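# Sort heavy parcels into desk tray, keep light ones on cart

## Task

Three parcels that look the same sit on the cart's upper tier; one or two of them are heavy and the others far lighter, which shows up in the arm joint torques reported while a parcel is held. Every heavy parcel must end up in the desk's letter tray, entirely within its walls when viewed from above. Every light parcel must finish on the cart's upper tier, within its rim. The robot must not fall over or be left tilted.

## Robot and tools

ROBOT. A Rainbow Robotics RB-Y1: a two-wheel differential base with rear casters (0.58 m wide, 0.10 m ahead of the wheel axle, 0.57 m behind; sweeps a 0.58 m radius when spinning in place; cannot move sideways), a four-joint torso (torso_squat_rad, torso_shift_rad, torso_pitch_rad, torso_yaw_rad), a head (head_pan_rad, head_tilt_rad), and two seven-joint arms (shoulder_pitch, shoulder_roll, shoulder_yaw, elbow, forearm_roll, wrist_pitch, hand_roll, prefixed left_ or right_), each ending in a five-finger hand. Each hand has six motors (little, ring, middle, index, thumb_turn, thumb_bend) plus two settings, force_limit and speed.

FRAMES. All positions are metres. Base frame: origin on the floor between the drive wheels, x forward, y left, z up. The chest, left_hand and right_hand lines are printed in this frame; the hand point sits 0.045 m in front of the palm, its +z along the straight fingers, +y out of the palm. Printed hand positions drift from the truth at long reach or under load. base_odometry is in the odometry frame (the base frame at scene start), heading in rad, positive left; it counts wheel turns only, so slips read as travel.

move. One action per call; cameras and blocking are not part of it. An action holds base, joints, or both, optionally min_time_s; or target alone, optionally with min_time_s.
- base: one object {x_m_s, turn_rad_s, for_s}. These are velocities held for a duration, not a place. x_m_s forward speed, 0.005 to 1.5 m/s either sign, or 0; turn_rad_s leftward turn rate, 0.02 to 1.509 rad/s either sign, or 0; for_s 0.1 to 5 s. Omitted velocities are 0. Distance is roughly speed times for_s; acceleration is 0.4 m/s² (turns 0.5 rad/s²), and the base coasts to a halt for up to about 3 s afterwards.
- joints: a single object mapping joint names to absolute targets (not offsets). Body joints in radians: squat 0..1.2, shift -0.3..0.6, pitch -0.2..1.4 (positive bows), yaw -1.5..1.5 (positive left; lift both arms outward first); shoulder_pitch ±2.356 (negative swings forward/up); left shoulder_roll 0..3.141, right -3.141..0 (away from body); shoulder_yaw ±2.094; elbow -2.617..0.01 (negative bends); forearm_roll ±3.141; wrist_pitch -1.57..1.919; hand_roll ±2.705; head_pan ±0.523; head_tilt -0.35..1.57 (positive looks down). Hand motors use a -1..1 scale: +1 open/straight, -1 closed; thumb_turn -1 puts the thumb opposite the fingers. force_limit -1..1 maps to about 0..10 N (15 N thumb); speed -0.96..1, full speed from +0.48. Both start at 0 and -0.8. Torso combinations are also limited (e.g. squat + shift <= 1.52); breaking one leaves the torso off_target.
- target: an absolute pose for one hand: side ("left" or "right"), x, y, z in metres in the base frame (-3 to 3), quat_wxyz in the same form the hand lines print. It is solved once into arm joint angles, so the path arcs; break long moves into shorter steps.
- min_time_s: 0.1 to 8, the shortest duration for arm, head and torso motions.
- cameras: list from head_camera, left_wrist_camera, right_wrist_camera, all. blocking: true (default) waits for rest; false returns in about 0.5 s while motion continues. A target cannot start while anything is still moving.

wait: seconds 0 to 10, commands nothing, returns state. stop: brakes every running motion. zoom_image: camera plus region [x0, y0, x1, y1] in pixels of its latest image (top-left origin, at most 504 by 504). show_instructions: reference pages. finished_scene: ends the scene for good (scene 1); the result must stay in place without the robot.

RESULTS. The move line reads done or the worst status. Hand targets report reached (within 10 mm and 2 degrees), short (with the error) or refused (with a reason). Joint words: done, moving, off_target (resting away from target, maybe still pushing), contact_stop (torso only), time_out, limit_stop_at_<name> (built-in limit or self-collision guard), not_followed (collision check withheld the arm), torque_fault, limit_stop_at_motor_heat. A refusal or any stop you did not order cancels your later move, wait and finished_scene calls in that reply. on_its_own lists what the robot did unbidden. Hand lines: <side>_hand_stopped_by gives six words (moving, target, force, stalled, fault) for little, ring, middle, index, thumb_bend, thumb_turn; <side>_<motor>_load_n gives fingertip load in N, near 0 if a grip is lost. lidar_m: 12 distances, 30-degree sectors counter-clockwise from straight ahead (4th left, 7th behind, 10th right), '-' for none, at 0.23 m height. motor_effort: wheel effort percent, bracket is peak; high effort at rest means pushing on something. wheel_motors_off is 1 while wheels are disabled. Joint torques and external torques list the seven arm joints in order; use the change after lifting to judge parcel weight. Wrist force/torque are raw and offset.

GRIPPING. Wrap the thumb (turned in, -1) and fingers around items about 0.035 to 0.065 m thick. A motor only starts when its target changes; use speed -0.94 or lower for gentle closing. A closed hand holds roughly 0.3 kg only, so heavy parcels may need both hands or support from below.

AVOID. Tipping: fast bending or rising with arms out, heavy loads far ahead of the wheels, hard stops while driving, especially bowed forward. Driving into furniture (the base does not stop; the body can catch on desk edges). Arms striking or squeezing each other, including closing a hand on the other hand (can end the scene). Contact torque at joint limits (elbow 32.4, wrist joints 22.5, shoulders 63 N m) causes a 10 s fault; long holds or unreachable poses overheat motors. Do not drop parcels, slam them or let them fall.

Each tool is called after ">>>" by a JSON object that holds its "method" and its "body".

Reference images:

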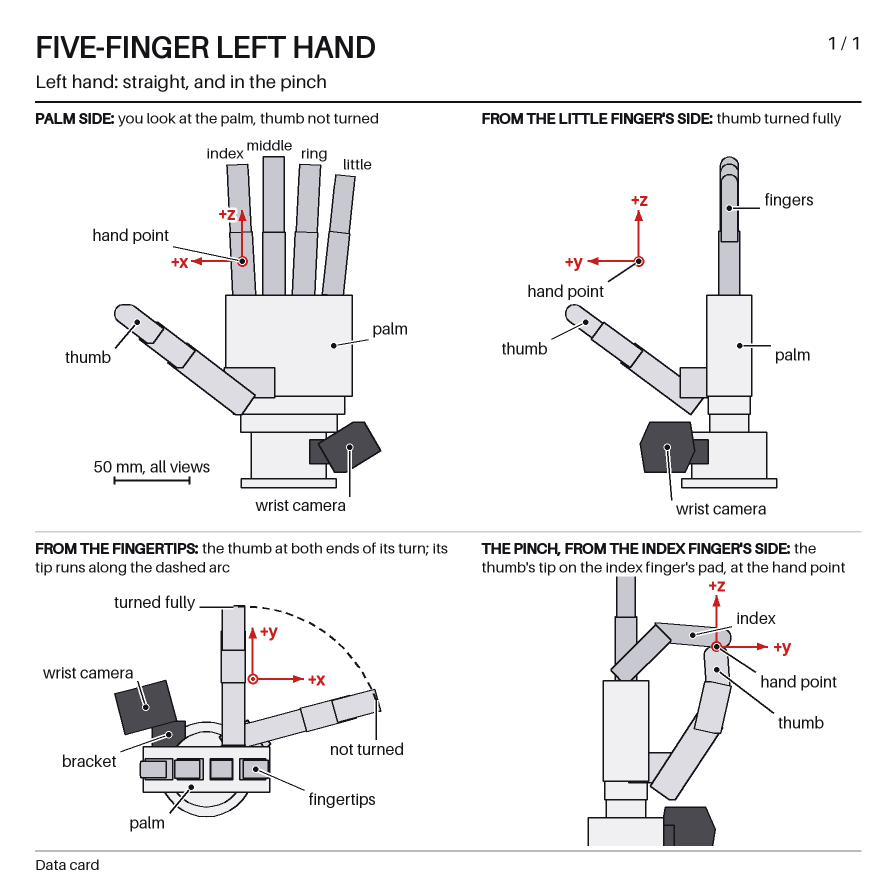

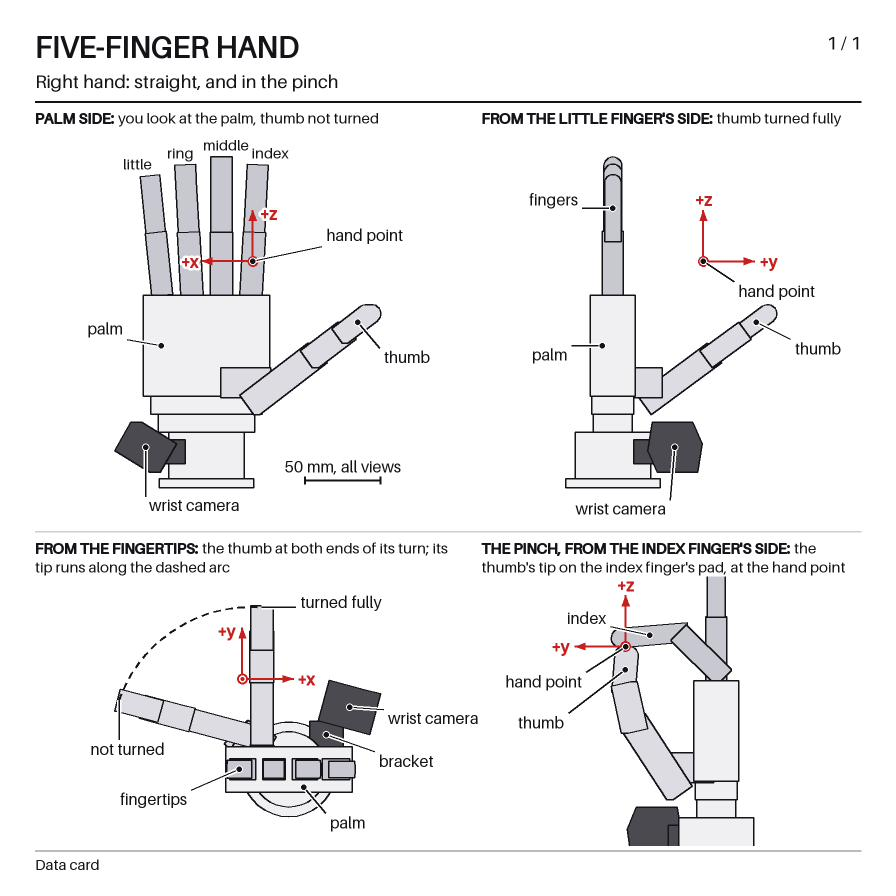

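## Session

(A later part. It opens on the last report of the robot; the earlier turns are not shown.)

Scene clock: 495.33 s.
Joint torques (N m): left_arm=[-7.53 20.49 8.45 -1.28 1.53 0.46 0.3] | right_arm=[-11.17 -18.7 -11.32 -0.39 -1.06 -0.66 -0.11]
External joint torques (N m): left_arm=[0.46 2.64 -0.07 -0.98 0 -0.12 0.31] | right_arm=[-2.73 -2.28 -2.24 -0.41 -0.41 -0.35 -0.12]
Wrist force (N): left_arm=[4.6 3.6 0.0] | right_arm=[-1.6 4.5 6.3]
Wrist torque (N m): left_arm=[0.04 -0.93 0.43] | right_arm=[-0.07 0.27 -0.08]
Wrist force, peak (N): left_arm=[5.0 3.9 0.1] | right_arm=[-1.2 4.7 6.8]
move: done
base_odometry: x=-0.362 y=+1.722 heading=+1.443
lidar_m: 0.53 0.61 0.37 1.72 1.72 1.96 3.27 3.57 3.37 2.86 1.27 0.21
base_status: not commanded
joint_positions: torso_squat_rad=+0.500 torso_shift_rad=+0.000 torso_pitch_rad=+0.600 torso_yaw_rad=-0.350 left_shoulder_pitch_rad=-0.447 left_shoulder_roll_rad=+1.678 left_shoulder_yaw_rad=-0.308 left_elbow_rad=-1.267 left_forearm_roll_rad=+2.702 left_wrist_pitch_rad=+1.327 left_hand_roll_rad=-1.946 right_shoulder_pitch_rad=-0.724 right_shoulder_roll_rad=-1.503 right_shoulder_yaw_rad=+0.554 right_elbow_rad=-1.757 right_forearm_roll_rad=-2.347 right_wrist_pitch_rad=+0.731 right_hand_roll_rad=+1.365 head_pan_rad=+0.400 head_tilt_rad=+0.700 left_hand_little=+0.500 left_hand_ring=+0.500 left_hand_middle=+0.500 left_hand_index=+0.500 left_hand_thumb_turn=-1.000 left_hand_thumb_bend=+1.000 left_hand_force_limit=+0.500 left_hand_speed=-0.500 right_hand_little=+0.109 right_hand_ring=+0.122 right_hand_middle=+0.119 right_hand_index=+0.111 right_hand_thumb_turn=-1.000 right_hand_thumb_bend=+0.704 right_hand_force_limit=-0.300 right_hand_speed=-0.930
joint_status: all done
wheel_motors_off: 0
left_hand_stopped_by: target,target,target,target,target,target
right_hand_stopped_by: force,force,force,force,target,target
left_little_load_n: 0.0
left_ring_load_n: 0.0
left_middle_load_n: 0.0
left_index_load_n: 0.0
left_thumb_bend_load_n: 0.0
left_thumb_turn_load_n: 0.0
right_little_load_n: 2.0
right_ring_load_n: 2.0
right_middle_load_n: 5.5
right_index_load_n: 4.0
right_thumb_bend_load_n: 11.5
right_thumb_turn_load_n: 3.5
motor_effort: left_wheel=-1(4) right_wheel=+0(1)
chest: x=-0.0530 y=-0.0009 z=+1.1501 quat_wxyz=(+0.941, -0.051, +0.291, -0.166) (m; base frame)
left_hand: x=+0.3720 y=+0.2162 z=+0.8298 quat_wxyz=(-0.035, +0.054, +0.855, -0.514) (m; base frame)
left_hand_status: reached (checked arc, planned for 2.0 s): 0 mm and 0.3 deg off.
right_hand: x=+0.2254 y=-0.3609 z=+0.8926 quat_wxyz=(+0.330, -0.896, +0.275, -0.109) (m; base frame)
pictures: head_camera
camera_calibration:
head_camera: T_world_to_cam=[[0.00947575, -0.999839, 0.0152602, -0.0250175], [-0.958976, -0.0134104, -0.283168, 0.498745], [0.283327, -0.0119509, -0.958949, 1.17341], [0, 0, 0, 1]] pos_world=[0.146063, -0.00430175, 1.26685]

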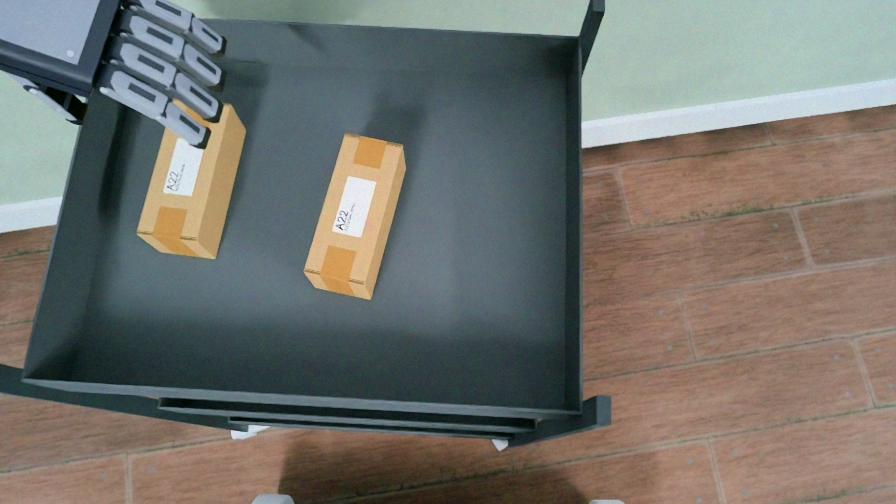

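>>> {"method": "move", "body": {"base": {"x_m_s": -0.2, "for_s": 2.7}, "cameras": ["head_camera"]}}

>>> {"method": "move", "body": {"joints": {"torso_yaw_rad": 0, "torso_pitch_rad": 0.35, "torso_squat_rad": 0.3, "head_pan_rad": -0.2, "head_tilt_rad": 0.5, "left_shoulder_pitch_rad": 0.2, "left_shoulder_roll_rad": 0.45, "left_shoulder_yaw_rad": 0, "left_elbow_rad": -1.3, "left_forearm_roll_rad": 0, "left_wrist_pitch_rad": 0, "left_hand_roll_rad": 0}, "min_time_s": 3, "base": {"turn_rad_s": -0.6, "for_s": 2.85}, "cameras": ["head_camera", "right_wrist_camera"]}}

Scene clock: 510.33 s.
Joint torques (N m): left_arm=[-8.19 20.21 8.48 -1 1.47 0.56 0.47] | right_arm=[-11.7 -18.68 -10.36 -0.4 -0.95 -0.98 -0.18]
External joint torques (N m): left_arm=[-0.2 2.36 -0.05 -0.7 -0.05 -0.02 0.48] | right_arm=[-3.26 -2.26 -1.28 -0.43 -0.3 -0.67 -0.18]
Wrist force (N): left_arm=[4.5 3.9 0.1] | right_arm=[-1.1 4.7 6.6]
Wrist torque (N m): left_arm=[0.09 -0.91 0.42] | right_arm=[-0.03 0.20 -0.03]
Wrist force, peak (N): left_arm=[5.0 3.8 0.3] | right_arm=[-1.4 4.9 6.8]
move: done
base_odometry: x=-0.431 y=+1.187 heading=+1.443
lidar_m: 0.73 0.81 1.54 1.52 1.51 1.81 2.77 2.76 3.72 2.88 2.17 1.38
base_status: done (sent for 2.7 of 2.7 s)
joint_positions: torso_squat_rad=+0.500 torso_shift_rad=+0.000 torso_pitch_rad=+0.600 torso_yaw_rad=-0.350 left_shoulder_pitch_rad=-0.447 left_shoulder_roll_rad=+1.678 left_shoulder_yaw_rad=-0.308 left_elbow_rad=-1.267 left_forearm_roll_rad=+2.702 left_wrist_pitch_rad=+1.327 left_hand_roll_rad=-1.946 right_shoulder_pitch_rad=-0.724 right_shoulder_roll_rad=-1.503 right_shoulder_yaw_rad=+0.554 right_elbow_rad=-1.757 right_forearm_roll_rad=-2.347 right_wrist_pitch_rad=+0.731 right_hand_roll_rad=+1.365 head_pan_rad=+0.400 head_tilt_rad=+0.700 left_hand_little=+0.500 left_hand_ring=+0.500 left_hand_middle=+0.500 left_hand_index=+0.500 left_hand_thumb_turn=-1.000 left_hand_thumb_bend=+1.000 left_hand_force_limit=+0.500 left_hand_speed=-0.500 right_hand_little=+0.109 right_hand_ring=+0.122 right_hand_middle=+0.119 right_hand_index=+0.111 right_hand_thumb_turn=-1.000 right_hand_thumb_bend=+0.704 right_hand_force_limit=-0.300 right_hand_speed=-0.930
joint_status: not commanded
wheel_motors_off: 0
left_hand_stopped_by: target,target,target,target,target,target
right_hand_stopped_by: force,force,force,force,target,target
left_little_load_n: 0.0
left_ring_load_n: 0.0
left_middle_load_n: 0.0
left_index_load_n: 0.0
left_thumb_bend_load_n: 0.0
left_thumb_turn_load_n: 0.0
right_little_load_n: 2.0
right_ring_load_n: 1.5
right_middle_load_n: 5.5
right_index_load_n: 4.0
right_thumb_bend_load_n: 11.5
right_thumb_turn_load_n: 3.5
motor_effort: left_wheel=-2(18) right_wheel=+3(16)
chest: x=-0.0532 y=-0.0009 z=+1.1501 quat_wxyz=(+0.941, -0.051, +0.291, -0.166) (m; base frame)
left_hand: x=+0.3719 y=+0.2163 z=+0.8299 quat_wxyz=(-0.035, +0.055, +0.855, -0.514) (m; base frame)
right_hand: x=+0.2254 y=-0.3609 z=+0.8927 quat_wxyz=(+0.330, -0.896, +0.275, -0.109) (m; base frame)
pictures: head_camera
camera_calibration:
head_camera: T_world_to_cam=[[0.00947343, -0.999839, 0.0152623, -0.0250189], [-0.958922, -0.013411, -0.283351, 0.498872], [0.28351, -0.011951, -0.958895, 1.17334], [0, 0, 0, 1]] pos_world=[0.145962, -0.00430175, 1.26685]

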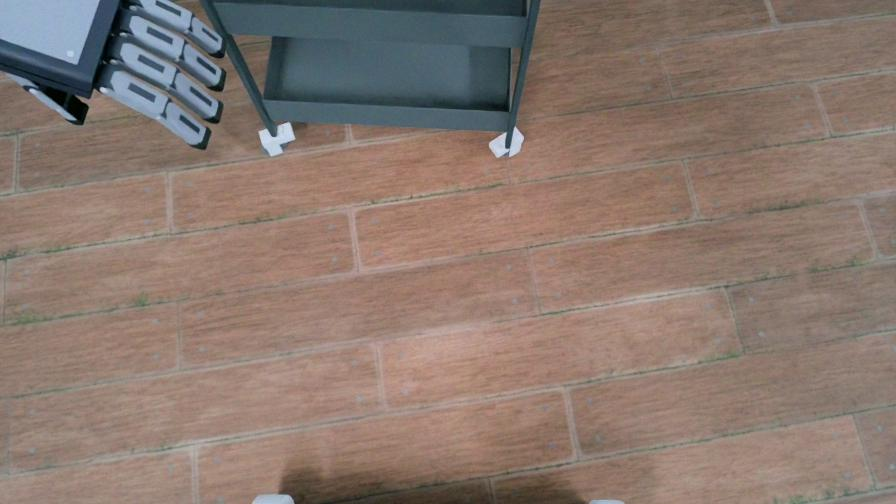

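Scene clock: 514.70 s.
Joint torques (N m): left_arm=[2.66 8.2 4.78 -6.28 -0.17 -1.31 0.09] | right_arm=[-14.95 -16.76 -11.86 -1.68 -1.05 -0.95 -0.11]
External joint torques (N m): left_arm=[0.74 -0.01 0.46 -1.2 -0.23 -0.13 0.11] | right_arm=[-3.31 -2.04 -1.61 -0.79 -0.24 -0.29 -0.13]
Wrist force (N): left_arm=[6.4 1.3 1.3] | right_arm=[-2.9 5.5 4.5]
Wrist torque (N m): left_arm=[-0.26 -0.96 0.63] | right_arm=[-0.04 0.34 -0.06]
Wrist force, peak (N): left_arm=[7.5 0.9 2.1] | right_arm=[-2.2 6.6 5.1]
move: done
base_odometry: x=-0.431 y=+1.186 heading=-0.277
lidar_m: 3.17 2.76 1.50 0.74 0.81 1.41 2.14 1.52 1.69 2.77 2.75 3.39
base_status: done (sent for 2.87 of 2.87 s)
joint_positions: torso_squat_rad=+0.300 torso_shift_rad=+0.000 torso_pitch_rad=+0.350 torso_yaw_rad=+0.000 left_shoulder_pitch_rad=+0.200 left_shoulder_roll_rad=+0.450 left_shoulder_yaw_rad=+0.000 left_elbow_rad=-1.300 left_forearm_roll_rad=+0.000 left_wrist_pitch_rad=+0.000 left_hand_roll_rad=+0.000 right_shoulder_pitch_rad=-0.724 right_shoulder_roll_rad=-1.503 right_shoulder_yaw_rad=+0.554 right_elbow_rad=-1.757 right_forearm_roll_rad=-2.347 right_wrist_pitch_rad=+0.731 right_hand_roll_rad=+1.365 head_pan_rad=-0.200 head_tilt_rad=+0.500 left_hand_little=+0.500 left_hand_ring=+0.500 left_hand_middle=+0.500 left_hand_index=+0.500 left_hand_thumb_turn=-1.000 left_hand_thumb_bend=+1.000 left_hand_force_limit=+0.500 left_hand_speed=-0.500 right_hand_little=+0.109 right_hand_ring=+0.122 right_hand_middle=+0.119 right_hand_index=+0.111 right_hand_thumb_turn=-1.000 right_hand_thumb_bend=+0.704 right_hand_force_limit=-0.300 right_hand_speed=-0.930
joint_status: all done
wheel_motors_off: 0
left_hand_stopped_by: target,target,target,target,target,target
right_hand_stopped_by: force,force,force,force,target,target
left_little_load_n: 0.0
left_ring_load_n: 0.0
left_middle_load_n: 0.0
left_index_load_n: 0.0
left_thumb_bend_load_n: 0.0
left_thumb_turn_load_n: 0.0
right_little_load_n: 1.5
right_ring_load_n: 1.0
right_middle_load_n: 5.0
right_index_load_n: 4.0
right_thumb_bend_load_n: 11.5
right_thumb_turn_load_n: 3.5
motor_effort: left_wheel=+3(21) right_wheel=+0(19)
chest: x=-0.1218 y=-0.0010 z=+1.2399 quat_wxyz=(+0.985, +0.001, +0.174, +0.000) (m; base frame)
left_hand: x=+0.0987 y=+0.4442 z=+0.6522 quat_wxyz=(+0.364, -0.532, +0.752, -0.138) (m; base frame)
right_hand: x=+0.3064 y=-0.2106 z=+1.0250 quat_wxyz=(+0.444, -0.879, +0.098, -0.144) (m; base frame)
pictures: head_camera, right_wrist_camera
camera_calibration:
head_camera: T_world_to_cam=[[-0.233316, -0.967933, 0.093109, -0.136659], [-0.728199, 0.110464, -0.676405, 0.992991], [0.644429, -0.225618, -0.730621, 1.00361], [0, 0, 0, 1]] pos_world=[0.0444554, -0.0155333, 1.41765]
right_wrist_camera: T_world_to_cam=[[0.223314, -0.667065, -0.710742, 0.514185], [-0.965132, -0.253477, -0.0653427, 0.313382], [-0.136569, 0.700552, -0.700411, 1.02179], [0, 0, 0, 1]] pos_world=[0.327176, -0.293388, 1.1016]

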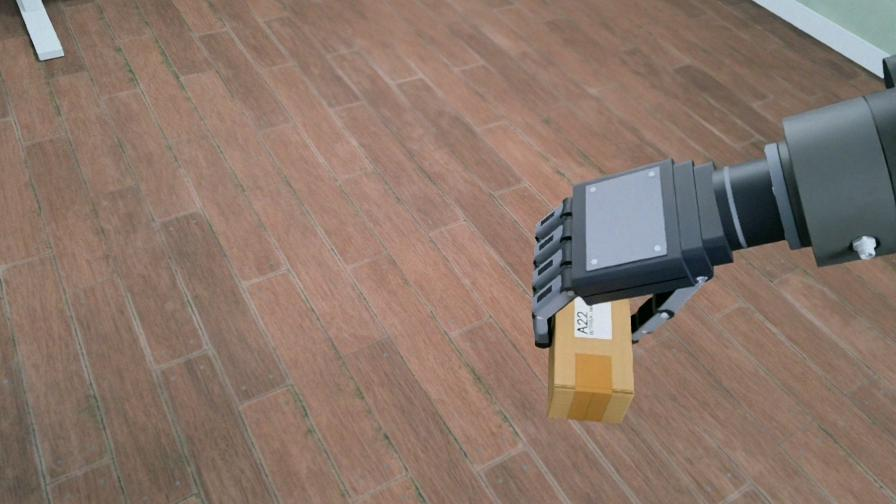

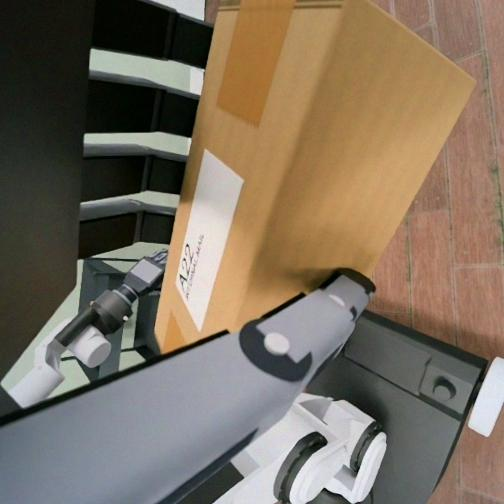

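>>> {"method": "move", "body": {"joints": {"head_pan_rad": 0.15, "head_tilt_rad": 0.15}, "min_time_s": 0.5, "cameras": ["head_camera"]}}

>>> {"method": "zoom_image", "body": {"camera": "head_camera", "region": [200, 50, 700, 350]}}

Scene clock: 517.17 s.
Joint torques (N m): left_arm=[2.81 7.92 4.6 -6.32 -0.06 -1.29 0.24] | right_arm=[-14.86 -16.56 -12.31 -1.34 -1.01 -0.91 -0.31]
External joint torques (N m): left_arm=[0.89 -0.29 0.28 -1.24 -0.11 -0.11 0.26] | right_arm=[-3.22 -1.83 -2.06 -0.45 -0.2 -0.25 -0.32]
Wrist force (N): left_arm=[6.7 1.7 1.2] | right_arm=[-2.7 6.3 4.6]
Wrist torque (N m): left_arm=[-0.17 -0.99 0.63] | right_arm=[0.07 0.33 -0.05]
Wrist force, peak (N): left_arm=[7.2 1.7 1.5] | right_arm=[-2.8 6.9 4.7]
move: done
base_odometry: x=-0.431 y=+1.186 heading=-0.277
lidar_m: 3.18 2.75 1.50 0.74 0.82 1.43 2.14 1.52 1.69 2.77 2.75 3.40
base_status: not commanded
joint_positions: torso_squat_rad=+0.300 torso_shift_rad=+0.000 torso_pitch_rad=+0.350 torso_yaw_rad=+0.000 left_shoulder_pitch_rad=+0.200 left_shoulder_roll_rad=+0.450 left_shoulder_yaw_rad=+0.000 left_elbow_rad=-1.300 left_forearm_roll_rad=+0.000 left_wrist_pitch_rad=+0.000 left_hand_roll_rad=+0.000 right_shoulder_pitch_rad=-0.724 right_shoulder_roll_rad=-1.503 right_shoulder_yaw_rad=+0.554 right_elbow_rad=-1.757 right_forearm_roll_rad=-2.347 right_wrist_pitch_rad=+0.731 right_hand_roll_rad=+1.365 head_pan_rad=+0.150 head_tilt_rad=+0.150 left_hand_little=+0.500 left_hand_ring=+0.500 left_hand_middle=+0.500 left_hand_index=+0.500 left_hand_thumb_turn=-1.000 left_hand_thumb_bend=+1.000 left_hand_force_limit=+0.500 left_hand_speed=-0.500 right_hand_little=+0.109 right_hand_ring=+0.122 right_hand_middle=+0.119 right_hand_index=+0.111 right_hand_thumb_turn=-1.000 right_hand_thumb_bend=+0.704 right_hand_force_limit=-0.300 right_hand_speed=-0.930
joint_status: all done
wheel_motors_off: 0
left_hand_stopped_by: target,target,target,target,target,target
right_hand_stopped_by: force,force,force,force,target,target
left_little_load_n: 0.0
left_ring_load_n: 0.0
left_middle_load_n: 0.0
left_index_load_n: 0.0
left_thumb_bend_load_n: 0.0
left_thumb_turn_load_n: 0.0
right_little_load_n: 1.5
right_ring_load_n: 1.5
right_middle_load_n: 5.0
right_index_load_n: 4.0
right_thumb_bend_load_n: 11.5
right_thumb_turn_load_n: 3.5
motor_effort: left_wheel=+2(4) right_wheel=-1(1)
chest: x=-0.1218 y=-0.0010 z=+1.2399 quat_wxyz=(+0.985, +0.001, +0.174, +0.000) (m; base frame)
left_hand: x=+0.0987 y=+0.4442 z=+0.6522 quat_wxyz=(+0.364, -0.532, +0.752, -0.138) (m; base frame)
right_hand: x=+0.3064 y=-0.2106 z=+1.0250 quat_wxyz=(+0.444, -0.879, +0.098, -0.144) (m; base frame)
pictures: head_camera
camera_calibration:
head_camera: T_world_to_cam=[[0.0864304, -0.995281, -0.0441134, 0.0685779], [-0.465835, -0.00123345, -0.884871, 1.29746], [0.880641, 0.0970293, -0.463743, 0.632623], [0, 0, 0, 1]] pos_world=[0.041361, 0.00847157, 1.44448]

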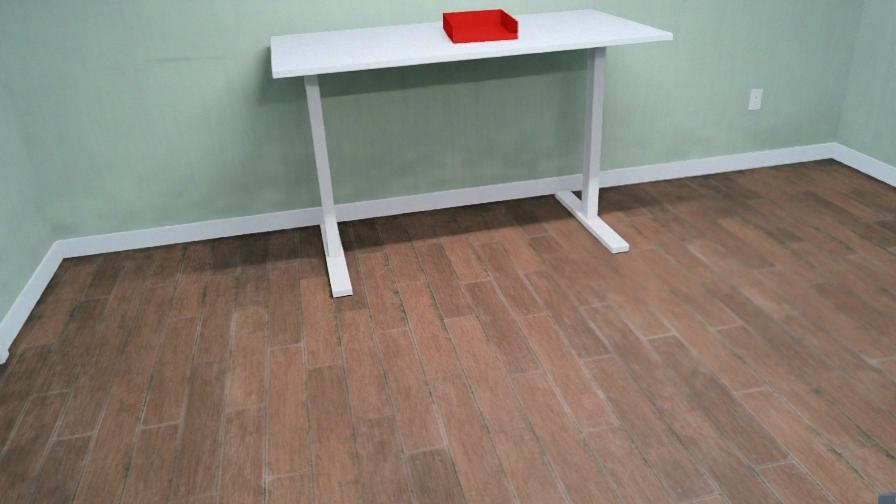

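Scaled by 1.008.

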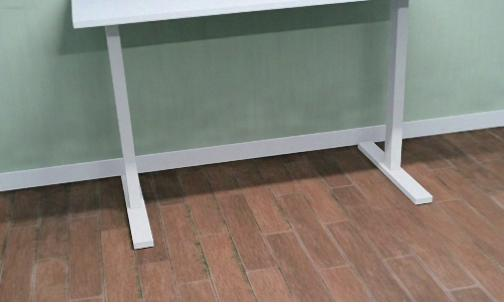

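>>> {"method": "move", "body": {"base": {"x_m_s": 0.4, "for_s": 5}, "joints": {"head_pan_rad": 0.2, "head_tilt_rad": 0.3}, "cameras": []}}

>>> {"method": "move", "body": {"base": {"turn_rad_s": 0.4, "for_s": 0.85}, "joints": {"head_pan_rad": 0, "head_tilt_rad": 0.3}, "cameras": ["head_camera"]}}

Scene clock: 536.20 s.
Joint torques (N m): left_arm=[2.56 8.49 4.2 -6.15 -0.16 -1.28 0.11] | right_arm=[-15.01 -17.13 -11.99 -1.52 -1.19 -1.12 0.01]
External joint torques (N m): left_arm=[0.64 0.27 -0.12 -1.08 -0.22 -0.1 0.13] | right_arm=[-3.37 -2.41 -1.74 -0.62 -0.38 -0.46 0]
Wrist force (N): left_arm=[6.5 1.4 1.4] | right_arm=[-2.4 6.0 4.7]
Wrist torque (N m): left_arm=[-0.25 -0.96 0.63] | right_arm=[0.01 0.26 -0.04]
Wrist force, peak (N): left_arm=[7.1 1.8 1.5] | right_arm=[-2.3 6.7 5.1]
move: done
base_odometry: x=+1.493 y=+0.639 heading=-0.277
lidar_m: 1.20 1.46 1.13 1.87 1.85 2.12 3.40 3.40 2.65 2.40 2.40 1.22
base_status: done (sent for 5 of 5 s)
joint_positions: torso_squat_rad=+0.300 torso_shift_rad=+0.000 torso_pitch_rad=+0.350 torso_yaw_rad=+0.000 left_shoulder_pitch_rad=+0.200 left_shoulder_roll_rad=+0.450 left_shoulder_yaw_rad=+0.000 left_elbow_rad=-1.300 left_forearm_roll_rad=+0.000 left_wrist_pitch_rad=+0.000 left_hand_roll_rad=+0.000 right_shoulder_pitch_rad=-0.724 right_shoulder_roll_rad=-1.503 right_shoulder_yaw_rad=+0.554 right_elbow_rad=-1.757 right_forearm_roll_rad=-2.347 right_wrist_pitch_rad=+0.731 right_hand_roll_rad=+1.365 head_pan_rad=+0.200 head_tilt_rad=+0.300 left_hand_little=+0.500 left_hand_ring=+0.500 left_hand_middle=+0.500 left_hand_index=+0.500 left_hand_thumb_turn=-1.000 left_hand_thumb_bend=+1.000 left_hand_force_limit=+0.500 left_hand_speed=-0.500 right_hand_little=+0.109 right_hand_ring=+0.122 right_hand_middle=+0.119 right_hand_index=+0.111 right_hand_thumb_turn=-1.000 right_hand_thumb_bend=+0.704 right_hand_force_limit=-0.300 right_hand_speed=-0.930
joint_status: all done
wheel_motors_off: 0
left_hand_stopped_by: target,target,target,target,target,target
right_hand_stopped_by: force,force,force,force,target,target
left_little_load_n: 0.0
left_ring_load_n: 0.0
left_middle_load_n: 0.0
left_index_load_n: 0.0
left_thumb_bend_load_n: 0.0
left_thumb_turn_load_n: 0.0
right_little_load_n: 1.5
right_ring_load_n: 1.0
right_middle_load_n: 5.5
right_index_load_n: 3.5
right_thumb_bend_load_n: 11.5
right_thumb_turn_load_n: 3.5
motor_effort: left_wheel=-1(26) right_wheel=+1(22)
chest: x=-0.1217 y=-0.0010 z=+1.2399 quat_wxyz=(+0.985, +0.001, +0.174, +0.000) (m; base frame)
left_hand: x=+0.0987 y=+0.4441 z=+0.6522 quat_wxyz=(+0.364, -0.532, +0.752, -0.138) (m; base frame)
right_hand: x=+0.3064 y=-0.2106 z=+1.0250 quat_wxyz=(+0.444, -0.879, +0.098, -0.144) (m; base frame)
pictures: none
No camera images: "cameras" was empty.

Scene clock: 538.17 s.
Joint torques (N m): left_arm=[2.27 8.18 4.58 -6.01 -0.22 -1.3 0.14] | right_arm=[-14.9 -17.1 -11.67 -1.77 -1.12 -1.38 -0.14]
External joint torques (N m): left_arm=[0.35 -0.03 0.26 -0.93 -0.27 -0.12 0.16] | right_arm=[-3.26 -2.37 -1.41 -0.88 -0.31 -0.73 -0.16]
Wrist force (N): left_arm=[7.0 1.4 1.2] | right_arm=[-2.3 5.5 4.2]
Wrist torque (N m): left_arm=[-0.22 -1.03 0.65] | right_arm=[-0.07 0.27 -0.04]
Wrist force, peak (N): left_arm=[7.1 1.5 1.6] | right_arm=[-2.6 6.4 4.9]
move: done
base_odometry: x=+1.493 y=+0.639 heading=+0.069
lidar_m: 1.47 1.14 1.93 1.86 1.96 2.67 3.39 3.19 2.48 2.39 2.03 1.19
base_status: done (sent for 0.87 of 0.87 s)
joint_positions: torso_squat_rad=+0.300 torso_shift_rad=+0.000 torso_pitch_rad=+0.350 torso_yaw_rad=+0.000 left_shoulder_pitch_rad=+0.200 left_shoulder_roll_rad=+0.450 left_shoulder_yaw_rad=+0.000 left_elbow_rad=-1.300 left_forearm_roll_rad=+0.000 left_wrist_pitch_rad=+0.000 left_hand_roll_rad=+0.000 right_shoulder_pitch_rad=-0.724 right_shoulder_roll_rad=-1.503 right_shoulder_yaw_rad=+0.554 right_elbow_rad=-1.757 right_forearm_roll_rad=-2.347 right_wrist_pitch_rad=+0.731 right_hand_roll_rad=+1.365 head_pan_rad=+0.000 head_tilt_rad=+0.300 left_hand_little=+0.500 left_hand_ring=+0.500 left_hand_middle=+0.500 left_hand_index=+0.500 left_hand_thumb_turn=-1.000 left_hand_thumb_bend=+1.000 left_hand_force_limit=+0.500 left_hand_speed=-0.500 right_hand_little=+0.109 right_hand_ring=+0.122 right_hand_middle=+0.119 right_hand_index=+0.111 right_hand_thumb_turn=-1.000 right_hand_thumb_bend=+0.704 right_hand_force_limit=-0.300 right_hand_speed=-0.930
joint_status: all done
wheel_motors_off: 0
left_hand_stopped_by: target,target,target,target,target,target
right_hand_stopped_by: force,force,force,force,target,target
left_little_load_n: 0.0
left_ring_load_n: 0.0
left_middle_load_n: 0.0
left_index_load_n: 0.0
left_thumb_bend_load_n: 0.0
left_thumb_turn_load_n: 0.0
right_little_load_n: 1.5
right_ring_load_n: 1.5
right_middle_load_n: 5.5
right_index_load_n: 3.5
right_thumb_bend_load_n: 11.5
right_thumb_turn_load_n: 3.5
motor_effort: left_wheel=+0(21) right_wheel=+3(17)
chest: x=-0.1217 y=-0.0010 z=+1.2399 quat_wxyz=(+0.985, +0.001, +0.174, +0.000) (m; base frame)
left_hand: x=+0.0987 y=+0.4442 z=+0.6522 quat_wxyz=(+0.364, -0.532, +0.752, -0.138) (m; base frame)
right_hand: x=+0.3064 y=-0.2106 z=+1.0250 quat_wxyz=(+0.444, -0.879, +0.098, -0.144) (m; base frame)
pictures: head_camera
camera_calibration:
head_camera: T_world_to_cam=[[-0.0523615, -0.998511, 0.0152849, -0.0203461], [-0.591902, 0.0187043, -0.805793, 1.18111], [0.804307, -0.0512397, -0.592, 0.81205], [0, 0, 0, 1]] pos_world=[0.0448995, -0.000798463, 1.43278]

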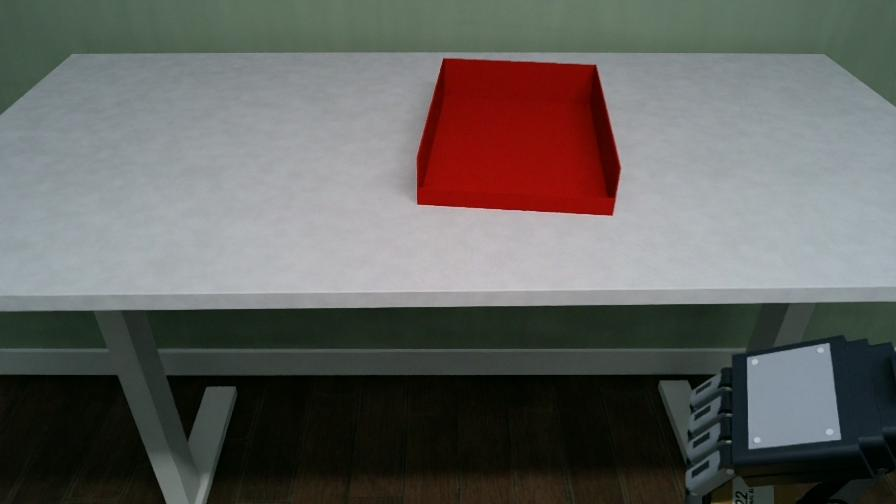

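>>> {"method": "move", "body": {"joints": {"torso_pitch_rad": 0.45, "head_tilt_rad": 0.5, "left_shoulder_pitch_rad": 0.6}, "min_time_s": 1.5, "cameras": []}}

>>> {"method": "move", "body": {"target": {"side": "right", "x": 0.33, "y": -0.17, "z": 1.12, "quat_wxyz": [0.515, -0.8572, 0, 0]}, "min_time_s": 2, "cameras": ["head_camera"]}}

Scene clock: 553.73 s.
Joint torques (N m): left_arm=[13.28 7.72 3.94 -1.4 -0.09 -0.41 0.26] | right_arm=[-14.03 -17.35 -12.12 -1.56 -1.03 -0.96 -0.13]
External joint torques (N m): left_arm=[1.16 0.51 0.1 -0.67 -0.12 -0.02 0.27] | right_arm=[-3.25 -2.38 -2.24 -0.32 -0.19 -0.49 -0.14]
Wrist force (N): left_arm=[6.3 -1.0 2.6] | right_arm=[-1.7 5.1 4.6]
Wrist torque (N m): left_arm=[-0.47 -0.92 0.68] | right_arm=[-0.09 0.26 -0.05]
Wrist force, peak (N): left_arm=[7.3 0.9 1.9] | right_arm=[-2.1 6.3 5.2]
move: done
base_odometry: x=+1.493 y=+0.639 heading=+0.069
lidar_m: 1.46 1.14 1.93 1.85 1.96 2.65 3.38 3.19 2.48 2.39 2.03 1.19
base_status: not commanded
joint_positions: torso_squat_rad=+0.300 torso_shift_rad=+0.000 torso_pitch_rad=+0.450 torso_yaw_rad=+0.000 left_shoulder_pitch_rad=+0.600 left_shoulder_roll_rad=+0.450 left_shoulder_yaw_rad=+0.000 left_elbow_rad=-1.300 left_forearm_roll_rad=+0.000 left_wrist_pitch_rad=+0.000 left_hand_roll_rad=+0.000 right_shoulder_pitch_rad=-0.724 right_shoulder_roll_rad=-1.503 right_shoulder_yaw_rad=+0.554 right_elbow_rad=-1.757 right_forearm_roll_rad=-2.347 right_wrist_pitch_rad=+0.731 right_hand_roll_rad=+1.365 head_pan_rad=+0.000 head_tilt_rad=+0.500 left_hand_little=+0.500 left_hand_ring=+0.500 left_hand_middle=+0.500 left_hand_index=+0.500 left_hand_thumb_turn=-1.000 left_hand_thumb_bend=+1.000 left_hand_force_limit=+0.500 left_hand_speed=-0.500 right_hand_little=+0.109 right_hand_ring=+0.122 right_hand_middle=+0.119 right_hand_index=+0.111 right_hand_thumb_turn=-1.000 right_hand_thumb_bend=+0.704 right_hand_force_limit=-0.300 right_hand_speed=-0.930
joint_status: all done
wheel_motors_off: 0
left_hand_stopped_by: target,target,target,target,target,target
right_hand_stopped_by: force,force,force,force,target,target
left_little_load_n: 0.0
left_ring_load_n: 0.0
left_middle_load_n: 0.0
left_index_load_n: 0.0
left_thumb_bend_load_n: 0.0
left_thumb_turn_load_n: 0.0
right_little_load_n: 1.5
right_ring_load_n: 1.5
right_middle_load_n: 5.0
right_index_load_n: 4.0
right_thumb_bend_load_n: 11.5
right_thumb_turn_load_n: 3.5
motor_effort: left_wheel=+0(1) right_wheel=+2(4)
chest: x=-0.0933 y=-0.0010 z=+1.2278 quat_wxyz=(+0.975, +0.001, +0.223, +0.000) (m; base frame)
left_hand: x=-0.2177 y=+0.4824 z=+0.6423 quat_wxyz=(+0.199, -0.586, +0.785, +0.034) (m; base frame)
right_hand: x=+0.3113 y=-0.2106 z=+0.9713 quat_wxyz=(+0.439, -0.885, +0.120, -0.100) (m; base frame)
pictures: none
No camera images: "cameras" was empty.

Scene clock: 556.07 s.
Joint torques (N m): left_arm=[13.2 7.47 4.33 -1.41 -0.12 -0.52 0.16] | right_arm=[-21 -14.26 -12.43 -0.98 -2.44 -0.95 -0.34]
External joint torques (N m): left_arm=[1.08 0.26 0.49 -0.68 -0.15 -0.13 0.17] | right_arm=[-5.79 -0.9 -2.79 0.34 -0.98 -0.44 -0.35]
Wrist force (N): left_arm=[6.7 -0.9 2.2] | right_arm=[-0.7 6.0 3.3]
Wrist torque (N m): left_arm=[-0.47 -1.01 0.72] | right_arm=[-0.02 0.21 0.00]
Wrist force, peak (N): left_arm=[6.8 -1.0 2.7] | right_arm=[-1.3 6.5 5.0]
move: done
base_odometry: x=+1.493 y=+0.639 heading=+0.069
lidar_m: 1.45 1.12 1.92 1.85 1.96 2.68 3.39 3.18 2.47 2.39 2.02 1.18
base_status: not commanded
joint_positions: torso_squat_rad=+0.300 torso_shift_rad=+0.000 torso_pitch_rad=+0.450 torso_yaw_rad=+0.000 left_shoulder_pitch_rad=+0.600 left_shoulder_roll_rad=+0.450 left_shoulder_yaw_rad=+0.000 left_elbow_rad=-1.300 left_forearm_roll_rad=+0.000 left_wrist_pitch_rad=+0.000 left_hand_roll_rad=+0.000 right_shoulder_pitch_rad=-1.222 right_shoulder_roll_rad=-1.335 right_shoulder_yaw_rad=+0.532 right_elbow_rad=-1.382 right_forearm_roll_rad=-2.431 right_wrist_pitch_rad=+1.353 right_hand_roll_rad=+1.275 head_pan_rad=+0.000 head_tilt_rad=+0.500 left_hand_little=+0.500 left_hand_ring=+0.500 left_hand_middle=+0.500 left_hand_index=+0.500 left_hand_thumb_turn=-1.000 left_hand_thumb_bend=+1.000 left_hand_force_limit=+0.500 left_hand_speed=-0.500 right_hand_little=+0.109 right_hand_ring=+0.122 right_hand_middle=+0.119 right_hand_index=+0.111 right_hand_thumb_turn=-1.000 right_hand_thumb_bend=+0.704 right_hand_force_limit=-0.300 right_hand_speed=-0.930
joint_status: all done
wheel_motors_off: 0
left_hand_stopped_by: target,target,target,target,target,target
right_hand_stopped_by: force,force,force,force,target,target
left_little_load_n: 0.0
left_ring_load_n: 0.0
left_middle_load_n: 0.0
left_index_load_n: 0.0
left_thumb_bend_load_n: 0.0
left_thumb_turn_load_n: 0.0
right_little_load_n: 1.5
right_ring_load_n: 1.0
right_middle_load_n: 5.0
right_index_load_n: 4.0
right_thumb_bend_load_n: 11.5
right_thumb_turn_load_n: 3.0
motor_effort: left_wheel=+0(1) right_wheel=+2(4)
chest: x=-0.0933 y=-0.0010 z=+1.2278 quat_wxyz=(+0.975, +0.001, +0.223, +0.000) (m; base frame)
left_hand: x=-0.2177 y=+0.4824 z=+0.6423 quat_wxyz=(+0.199, -0.586, +0.785, +0.034) (m; base frame)
right_hand: x=+0.3294 y=-0.1700 z=+1.1193 quat_wxyz=(+0.515, -0.857, +0.001, +0.000) (m; base frame)
right_hand_status: reached (checked arc, planned for 2.0 s): 1 mm and 0.1 deg off.
pictures: head_camera
camera_calibration:
head_camera: T_world_to_cam=[[-0.0450923, -0.998532, 0.0300126, -0.0382372], [-0.803517, 0.018402, -0.594997, 0.898834], [0.593571, -0.0509454, -0.803168, 1.06038], [0, 0, 0, 1]] pos_world=[0.0910952, -0.000700056, 1.38761]

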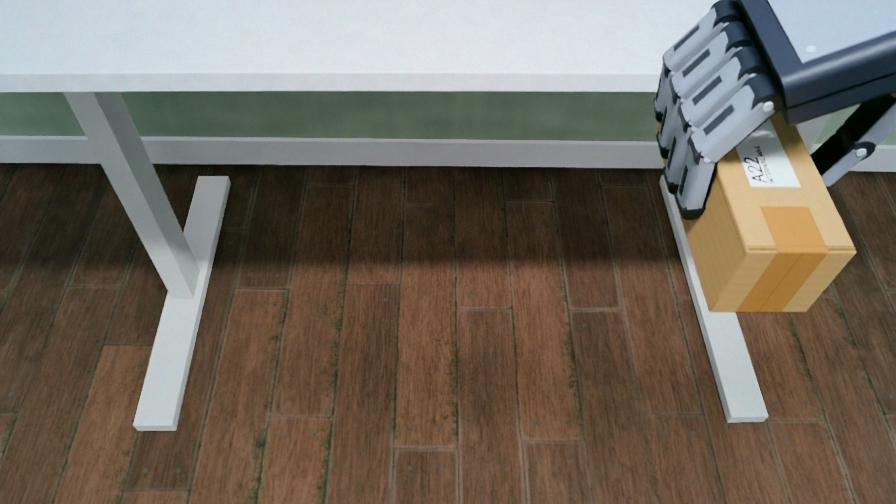

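>>> {"method": "move", "body": {"base": {"x_m_s": 0.2, "for_s": 1.95}, "joints": {"head_tilt_rad": 0.45}, "cameras": ["head_camera", "right_wrist_camera"]}}

Scene clock: 562.90 s.
Joint torques (N m): left_arm=[13.14 7.38 3.83 -1.18 -0.25 -0.52 0.33] | right_arm=[-19.36 -14.91 -11.43 -0.98 -2.4 -0.92 -0.39]
External joint torques (N m): left_arm=[1.02 0.17 0 -0.45 -0.28 -0.13 0.34] | right_arm=[-4.15 -1.55 -1.8 0.34 -0.93 -0.41 -0.39]
Wrist force (N): left_arm=[6.2 -0.8 2.4] | right_arm=[-1.3 6.4 3.2]
Wrist torque (N m): left_arm=[-0.43 -0.93 0.71] | right_arm=[0.07 0.31 -0.03]
Wrist force, peak (N): left_arm=[7.0 -1.1 2.7] | right_arm=[-1.4 6.8 4.4]
move: done
base_odometry: x=+1.885 y=+0.667 heading=+0.069
lidar_m: 1.06 0.80 1.57 1.84 1.94 2.56 3.78 2.93 2.47 2.39 0.90 1.09
base_status: done (sent for 1.97 of 1.97 s)
joint_positions: torso_squat_rad=+0.300 torso_shift_rad=+0.000 torso_pitch_rad=+0.450 torso_yaw_rad=+0.000 left_shoulder_pitch_rad=+0.600 left_shoulder_roll_rad=+0.450 left_shoulder_yaw_rad=+0.000 left_elbow_rad=-1.300 left_forearm_roll_rad=+0.000 left_wrist_pitch_rad=+0.000 left_hand_roll_rad=+0.000 right_shoulder_pitch_rad=-1.222 right_shoulder_roll_rad=-1.335 right_shoulder_yaw_rad=+0.531 right_elbow_rad=-1.382 right_forearm_roll_rad=-2.431 right_wrist_pitch_rad=+1.353 right_hand_roll_rad=+1.275 head_pan_rad=+0.000 head_tilt_rad=+0.450 left_hand_little=+0.500 left_hand_ring=+0.500 left_hand_middle=+0.500 left_hand_index=+0.500 left_hand_thumb_turn=-1.000 left_hand_thumb_bend=+1.000 left_hand_force_limit=+0.500 left_hand_speed=-0.500 right_hand_little=+0.109 right_hand_ring=+0.122 right_hand_middle=+0.119 right_hand_index=+0.111 right_hand_thumb_turn=-1.000 right_hand_thumb_bend=+0.704 right_hand_force_limit=-0.300 right_hand_speed=-0.930
joint_status: all done
wheel_motors_off: 0
left_hand_stopped_by: target,target,target,target,target,target
right_hand_stopped_by: force,force,force,force,target,target
left_little_load_n: 0.0
left_ring_load_n: 0.0
left_middle_load_n: 0.0
left_index_load_n: 0.0
left_thumb_bend_load_n: 0.0
left_thumb_turn_load_n: 0.0
right_little_load_n: 1.5
right_ring_load_n: 1.5
right_middle_load_n: 5.0
right_index_load_n: 3.5
right_thumb_bend_load_n: 12.0
right_thumb_turn_load_n: 3.0
motor_effort: left_wheel=+0(20) right_wheel=-1(23)
chest: x=-0.0932 y=-0.0010 z=+1.2278 quat_wxyz=(+0.975, +0.001, +0.223, +0.000) (m; base frame)
left_hand: x=-0.2177 y=+0.4824 z=+0.6423 quat_wxyz=(+0.199, -0.586, +0.785, +0.034) (m; base frame)
right_hand: x=+0.3295 y=-0.1700 z=+1.1193 quat_wxyz=(+0.515, -0.857, +0.001, +0.000) (m; base frame)
pictures: head_camera, right_wrist_camera
camera_calibration:
head_camera: T_world_to_cam=[[-0.0466063, -0.99853, 0.0276658, -0.0349207], [-0.77288, 0.0185004, -0.634282, 0.95344], [0.632838, -0.0509439, -0.772607, 1.01697], [0, 0, 0, 1]] pos_world=[0.0916896, -0.000699914, 1.39143]
right_wrist_camera: T_world_to_cam=[[0.291757, -0.472163, -0.831829, 0.749282], [-0.841917, -0.539497, 0.0109344, 0.177557], [-0.453932, 0.697141, -0.554924, 1.00372], [0, 0, 0, 1]] pos_world=[0.386501, -0.25016, 1.17832]

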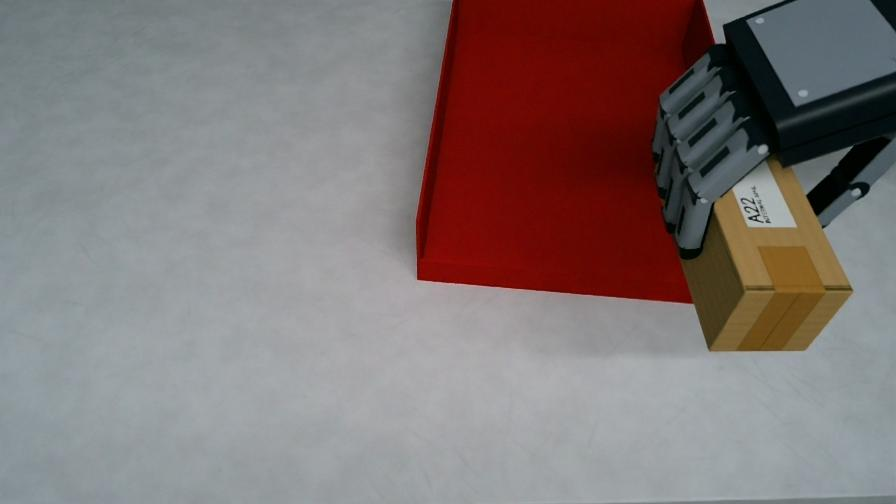

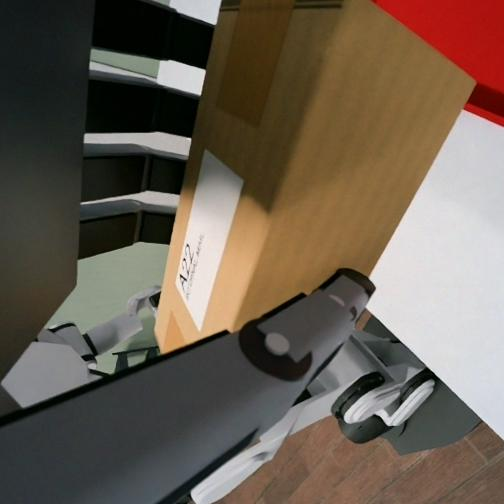

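>>> {"method": "move", "body": {"target": {"side": "right", "x": 0.5395, "y": -0.1, "z": 1.12, "quat_wxyz": [0.5141, -0.8558, 0.0494, -0.0297]}, "min_time_s": 2.5, "cameras": ["head_camera", "right_wrist_camera"]}}

Scene clock: 577.00 s.
Joint torques (N m): left_arm=[13.27 7.54 3.66 -1.01 -0.12 -0.37 0.23] | right_arm=[-30.22 -10.11 -3.6 -4.59 -2.19 -1.19 0.25]
External joint torques (N m): left_arm=[1.14 0.33 -0.17 -0.28 -0.15 0.02 0.25] | right_arm=[-6.73 -1.22 0 -0.34 -0.72 -0.76 0.23]
Wrist force (N): left_arm=[6.9 -1.2 2.7] | right_arm=[-3.0 6.2 3.3]
Wrist torque (N m): left_arm=[-0.50 -1.02 0.73] | right_arm=[0.00 0.41 0.01]
Wrist force, peak (N): left_arm=[7.0 -0.9 2.6] | right_arm=[-2.1 7.3 3.7]
move: short
base_odometry: x=+1.885 y=+0.667 heading=+0.069
lidar_m: 1.06 0.82 1.56 1.84 1.94 2.55 3.78 2.89 2.48 2.41 0.91 1.09
base_status: not commanded
joint_positions: torso_squat_rad=+0.300 torso_shift_rad=+0.000 torso_pitch_rad=+0.450 torso_yaw_rad=+0.000 left_shoulder_pitch_rad=+0.600 left_shoulder_roll_rad=+0.450 left_shoulder_yaw_rad=+0.000 left_elbow_rad=-1.300 left_forearm_roll_rad=+0.000 left_wrist_pitch_rad=+0.000 left_hand_roll_rad=+0.000 right_shoulder_pitch_rad=-1.846 right_shoulder_roll_rad=-0.735 right_shoulder_yaw_rad=+0.677 right_elbow_rad=-0.267 right_forearm_roll_rad=-2.094 right_wrist_pitch_rad=+1.285 right_hand_roll_rad=+1.521 head_pan_rad=+0.000 head_tilt_rad=+0.450 left_hand_little=+0.500 left_hand_ring=+0.500 left_hand_middle=+0.500 left_hand_index=+0.500 left_hand_thumb_turn=-1.000 left_hand_thumb_bend=+1.000 left_hand_force_limit=+0.500 left_hand_speed=-0.500 right_hand_little=+0.109 right_hand_ring=+0.122 right_hand_middle=+0.119 right_hand_index=+0.111 right_hand_thumb_turn=-1.000 right_hand_thumb_bend=+0.704 right_hand_force_limit=-0.300 right_hand_speed=-0.930
joint_status: all done
wheel_motors_off: 0
left_hand_stopped_by: target,target,target,target,target,target
right_hand_stopped_by: force,force,force,force,target,target
left_little_load_n: 0.0
left_ring_load_n: 0.0
left_middle_load_n: 0.0
left_index_load_n: 0.0
left_thumb_bend_load_n: 0.0
left_thumb_turn_load_n: 0.0
right_little_load_n: 1.5
right_ring_load_n: 1.0
right_middle_load_n: 5.0
right_index_load_n: 3.5
right_thumb_bend_load_n: 11.5
right_thumb_turn_load_n: 3.5
motor_effort: left_wheel=+0(2) right_wheel=-1(2)
chest: x=-0.0932 y=-0.0010 z=+1.2278 quat_wxyz=(+0.975, +0.001, +0.223, +0.000) (m; base frame)
left_hand: x=-0.2177 y=+0.4824 z=+0.6423 quat_wxyz=(+0.199, -0.586, +0.785, +0.034) (m; base frame)
right_hand: x=+0.5386 y=-0.1001 z=+1.1191 quat_wxyz=(+0.499, -0.848, +0.091, -0.154) (m; base frame)
right_hand_status: short (checked arc, as near as the solve gets, planned for 2.5 s): 1 mm and 15.1 deg off. The place is met; only the turn is off.
pictures: head_camera, right_wrist_camera
camera_calibration:
head_camera: T_world_to_cam=[[-0.0465945, -0.998527, 0.0278065, -0.0351174], [-0.772883, 0.018402, -0.634282, 0.953439], [0.632836, -0.0510452, -0.772602, 1.01696], [0, 0, 0, 1]] pos_world=[0.0916896, -0.00069967, 1.39143]
right_wrist_camera: T_world_to_cam=[[0.263517, -0.57394, -0.77534, 0.662977], [-0.957359, -0.254266, -0.137162, 0.647779], [-0.11842, 0.778423, -0.61647, 0.94611], [0, 0, 0, 1]] pos_world=[0.557489, -0.191257, 1.18613]

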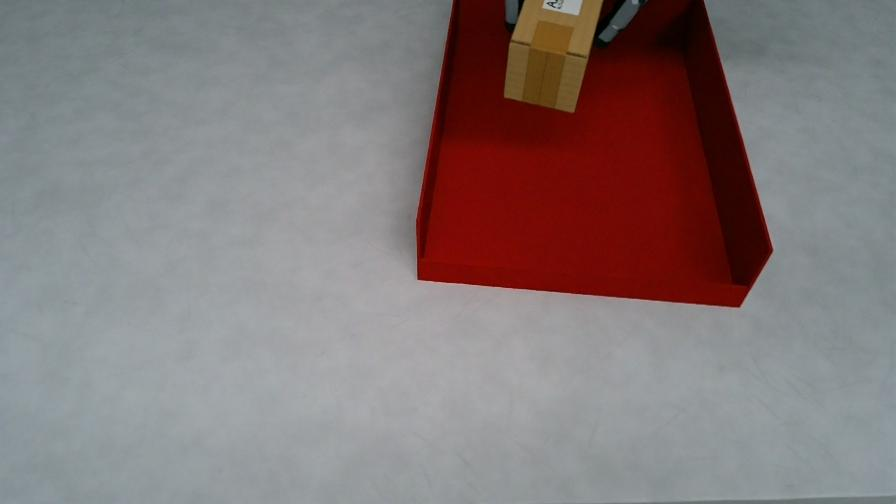

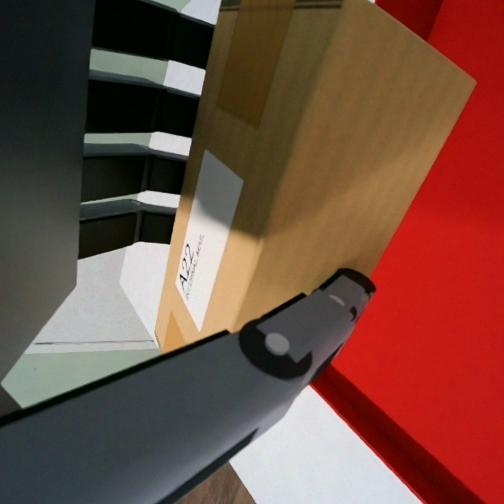

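>>> {"method": "move", "body": {"target": {"side": "right", "x": 0.44, "y": -0.1, "z": 1.11, "quat_wxyz": [0.5141, -0.8558, 0.0494, -0.0297]}, "min_time_s": 1.5, "cameras": []}}

>>> {"method": "move", "body": {"base": {"x_m_s": 0.1, "for_s": 1.0}, "joints": {"head_tilt_rad": 0.5}, "cameras": ["head_camera"]}}

Scene clock: 584.30 s.
Joint torques (N m): left_arm=[13.15 7.67 4.06 -1.16 -0.16 -0.52 0.26] | right_arm=[-24.51 -12.7 -9.5 -5.51 -2.52 -1.06 -0.11]
External joint torques (N m): left_arm=[1.02 0.47 0.23 -0.43 -0.19 -0.13 0.27] | right_arm=[-3.26 -2.46 -2.48 -2.07 -1.03 -0.56 -0.11]
Wrist force (N): left_arm=[6.5 -1.0 2.3] | right_arm=[-1.0 6.6 3.5]
Wrist torque (N m): left_arm=[-0.46 -0.97 0.71] | right_arm=[0.08 0.27 0.01]
Wrist force, peak (N): left_arm=[6.9 -1.2 2.7] | right_arm=[-3.1 6.8 4.6]
move: done
base_odometry: x=+1.885 y=+0.667 heading=+0.069
lidar_m: 1.06 0.81 1.57 1.84 1.93 2.58 3.79 2.92 2.50 2.39 0.89 1.10
base_status: not commanded
joint_positions: torso_squat_rad=+0.300 torso_shift_rad=+0.000 torso_pitch_rad=+0.450 torso_yaw_rad=+0.000 left_shoulder_pitch_rad=+0.600 left_shoulder_roll_rad=+0.450 left_shoulder_yaw_rad=+0.000 left_elbow_rad=-1.300 left_forearm_roll_rad=+0.000 left_wrist_pitch_rad=+0.000 left_hand_roll_rad=+0.000 right_shoulder_pitch_rad=-1.597 right_shoulder_roll_rad=-0.924 right_shoulder_yaw_rad=+0.632 right_elbow_rad=-0.797 right_forearm_roll_rad=-2.170 right_wrist_pitch_rad=+1.396 right_hand_roll_rad=+1.277 head_pan_rad=+0.000 head_tilt_rad=+0.450 left_hand_little=+0.500 left_hand_ring=+0.500 left_hand_middle=+0.500 left_hand_index=+0.500 left_hand_thumb_turn=-1.000 left_hand_thumb_bend=+1.000 left_hand_force_limit=+0.500 left_hand_speed=-0.500 right_hand_little=+0.109 right_hand_ring=+0.122 right_hand_middle=+0.119 right_hand_index=+0.111 right_hand_thumb_turn=-1.000 right_hand_thumb_bend=+0.704 right_hand_force_limit=-0.300 right_hand_speed=-0.930
joint_status: all done
wheel_motors_off: 0
left_hand_stopped_by: target,target,target,target,target,target
right_hand_stopped_by: force,force,force,force,target,target
left_little_load_n: 0.0
left_ring_load_n: 0.0
left_middle_load_n: 0.0
left_index_load_n: 0.0
left_thumb_bend_load_n: 0.0
left_thumb_turn_load_n: 0.0
right_little_load_n: 1.5
right_ring_load_n: 1.5
right_middle_load_n: 5.0
right_index_load_n: 3.5
right_thumb_bend_load_n: 11.5
right_thumb_turn_load_n: 3.5
motor_effort: left_wheel=+1(2) right_wheel=-1(2)
chest: x=-0.0932 y=-0.0010 z=+1.2278 quat_wxyz=(+0.975, +0.001, +0.223, +0.000) (m; base frame)
left_hand: x=-0.2177 y=+0.4824 z=+0.6423 quat_wxyz=(+0.199, -0.586, +0.785, +0.034) (m; base frame)
right_hand: x=+0.4396 y=-0.0999 z=+1.1094 quat_wxyz=(+0.514, -0.856, +0.049, -0.027) (m; base frame)
right_hand_status: reached (checked arc, planned for 1.5 s): 1 mm and 0.3 deg off.
pictures: none
No camera images: "cameras" was empty.

Scene clock: 585.83 s.
Joint torques (N m): left_arm=[13.33 7.36 4 -1.06 -0.2 -0.51 0.23] | right_arm=[-24.79 -12.68 -8.96 -5.38 -2.27 -0.76 -0.17]
External joint torques (N m): left_arm=[1.2 0.16 0.17 -0.33 -0.23 -0.12 0.25] | right_arm=[-3.55 -2.44 -1.93 -1.95 -0.78 -0.25 -0.18]
Wrist force (N): left_arm=[6.4 -1.0 2.6] | right_arm=[-0.8 6.2 3.8]
Wrist torque (N m): left_arm=[-0.46 -0.95 0.73] | right_arm=[0.03 0.26 0.02]
Wrist force, peak (N): left_arm=[6.8 -1.1 2.8] | right_arm=[-1.4 7.5 3.9]
move: done
base_odometry: x=+1.985 y=+0.674 heading=+0.069
lidar_m: 0.96 0.74 0.74 1.84 1.94 2.65 3.88 2.98 2.49 2.41 0.84 1.01
base_status: done (sent for 1 of 1 s)
joint_positions: torso_squat_rad=+0.300 torso_shift_rad=+0.000 torso_pitch_rad=+0.451 torso_yaw_rad=+0.000 left_shoulder_pitch_rad=+0.600 left_shoulder_roll_rad=+0.450 left_shoulder_yaw_rad=+0.000 left_elbow_rad=-1.300 left_forearm_roll_rad=+0.000 left_wrist_pitch_rad=+0.000 left_hand_roll_rad=+0.000 right_shoulder_pitch_rad=-1.597 right_shoulder_roll_rad=-0.924 right_shoulder_yaw_rad=+0.632 right_elbow_rad=-0.797 right_forearm_roll_rad=-2.170 right_wrist_pitch_rad=+1.396 right_hand_roll_rad=+1.277 head_pan_rad=+0.000 head_tilt_rad=+0.500 left_hand_little=+0.500 left_hand_ring=+0.500 left_hand_middle=+0.500 left_hand_index=+0.500 left_hand_thumb_turn=-1.000 left_hand_thumb_bend=+1.000 left_hand_force_limit=+0.500 left_hand_speed=-0.500 right_hand_little=+0.109 right_hand_ring=+0.122 right_hand_middle=+0.119 right_hand_index=+0.111 right_hand_thumb_turn=-1.000 right_hand_thumb_bend=+0.704 right_hand_force_limit=-0.300 right_hand_speed=-0.930
joint_status: all done
wheel_motors_off: 0
left_hand_stopped_by: target,target,target,target,target,target
right_hand_stopped_by: force,force,force,force,target,target
left_little_load_n: 0.0
left_ring_load_n: 0.0
left_middle_load_n: 0.0
left_index_load_n: 0.0
left_thumb_bend_load_n: 0.0
left_thumb_turn_load_n: 0.0
right_little_load_n: 1.5
right_ring_load_n: 1.5
right_middle_load_n: 5.0
right_index_load_n: 3.5
right_thumb_bend_load_n: 12.0
right_thumb_turn_load_n: 3.0
motor_effort: left_wheel=-1(19) right_wheel=-1(15)
chest: x=-0.0931 y=-0.0010 z=+1.2278 quat_wxyz=(+0.975, +0.001, +0.223, +0.000) (m; base frame)
left_hand: x=-0.2177 y=+0.4824 z=+0.6423 quat_wxyz=(+0.199, -0.586, +0.785, +0.034) (m; base frame)
right_hand: x=+0.4397 y=-0.0999 z=+1.1093 quat_wxyz=(+0.514, -0.856, +0.049, -0.027) (m; base frame)
pictures: head_camera
camera_calibration:
head_camera: T_world_to_cam=[[-0.0450795, -0.998532, 0.0300314, -0.0382479], [-0.803732, 0.018399, -0.594707, 0.898635], [0.593282, -0.0509463, -0.803381, 1.06044], [0, 0, 0, 1]] pos_world=[0.091396, -0.000700057, 1.38751]

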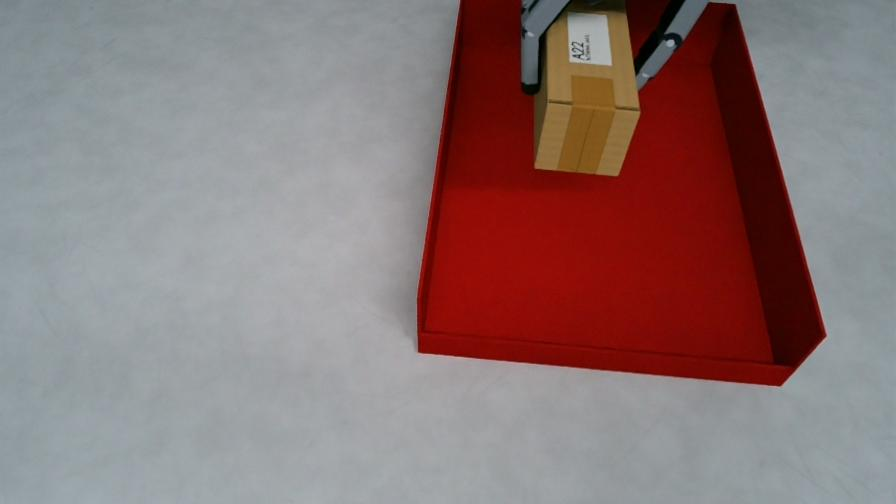

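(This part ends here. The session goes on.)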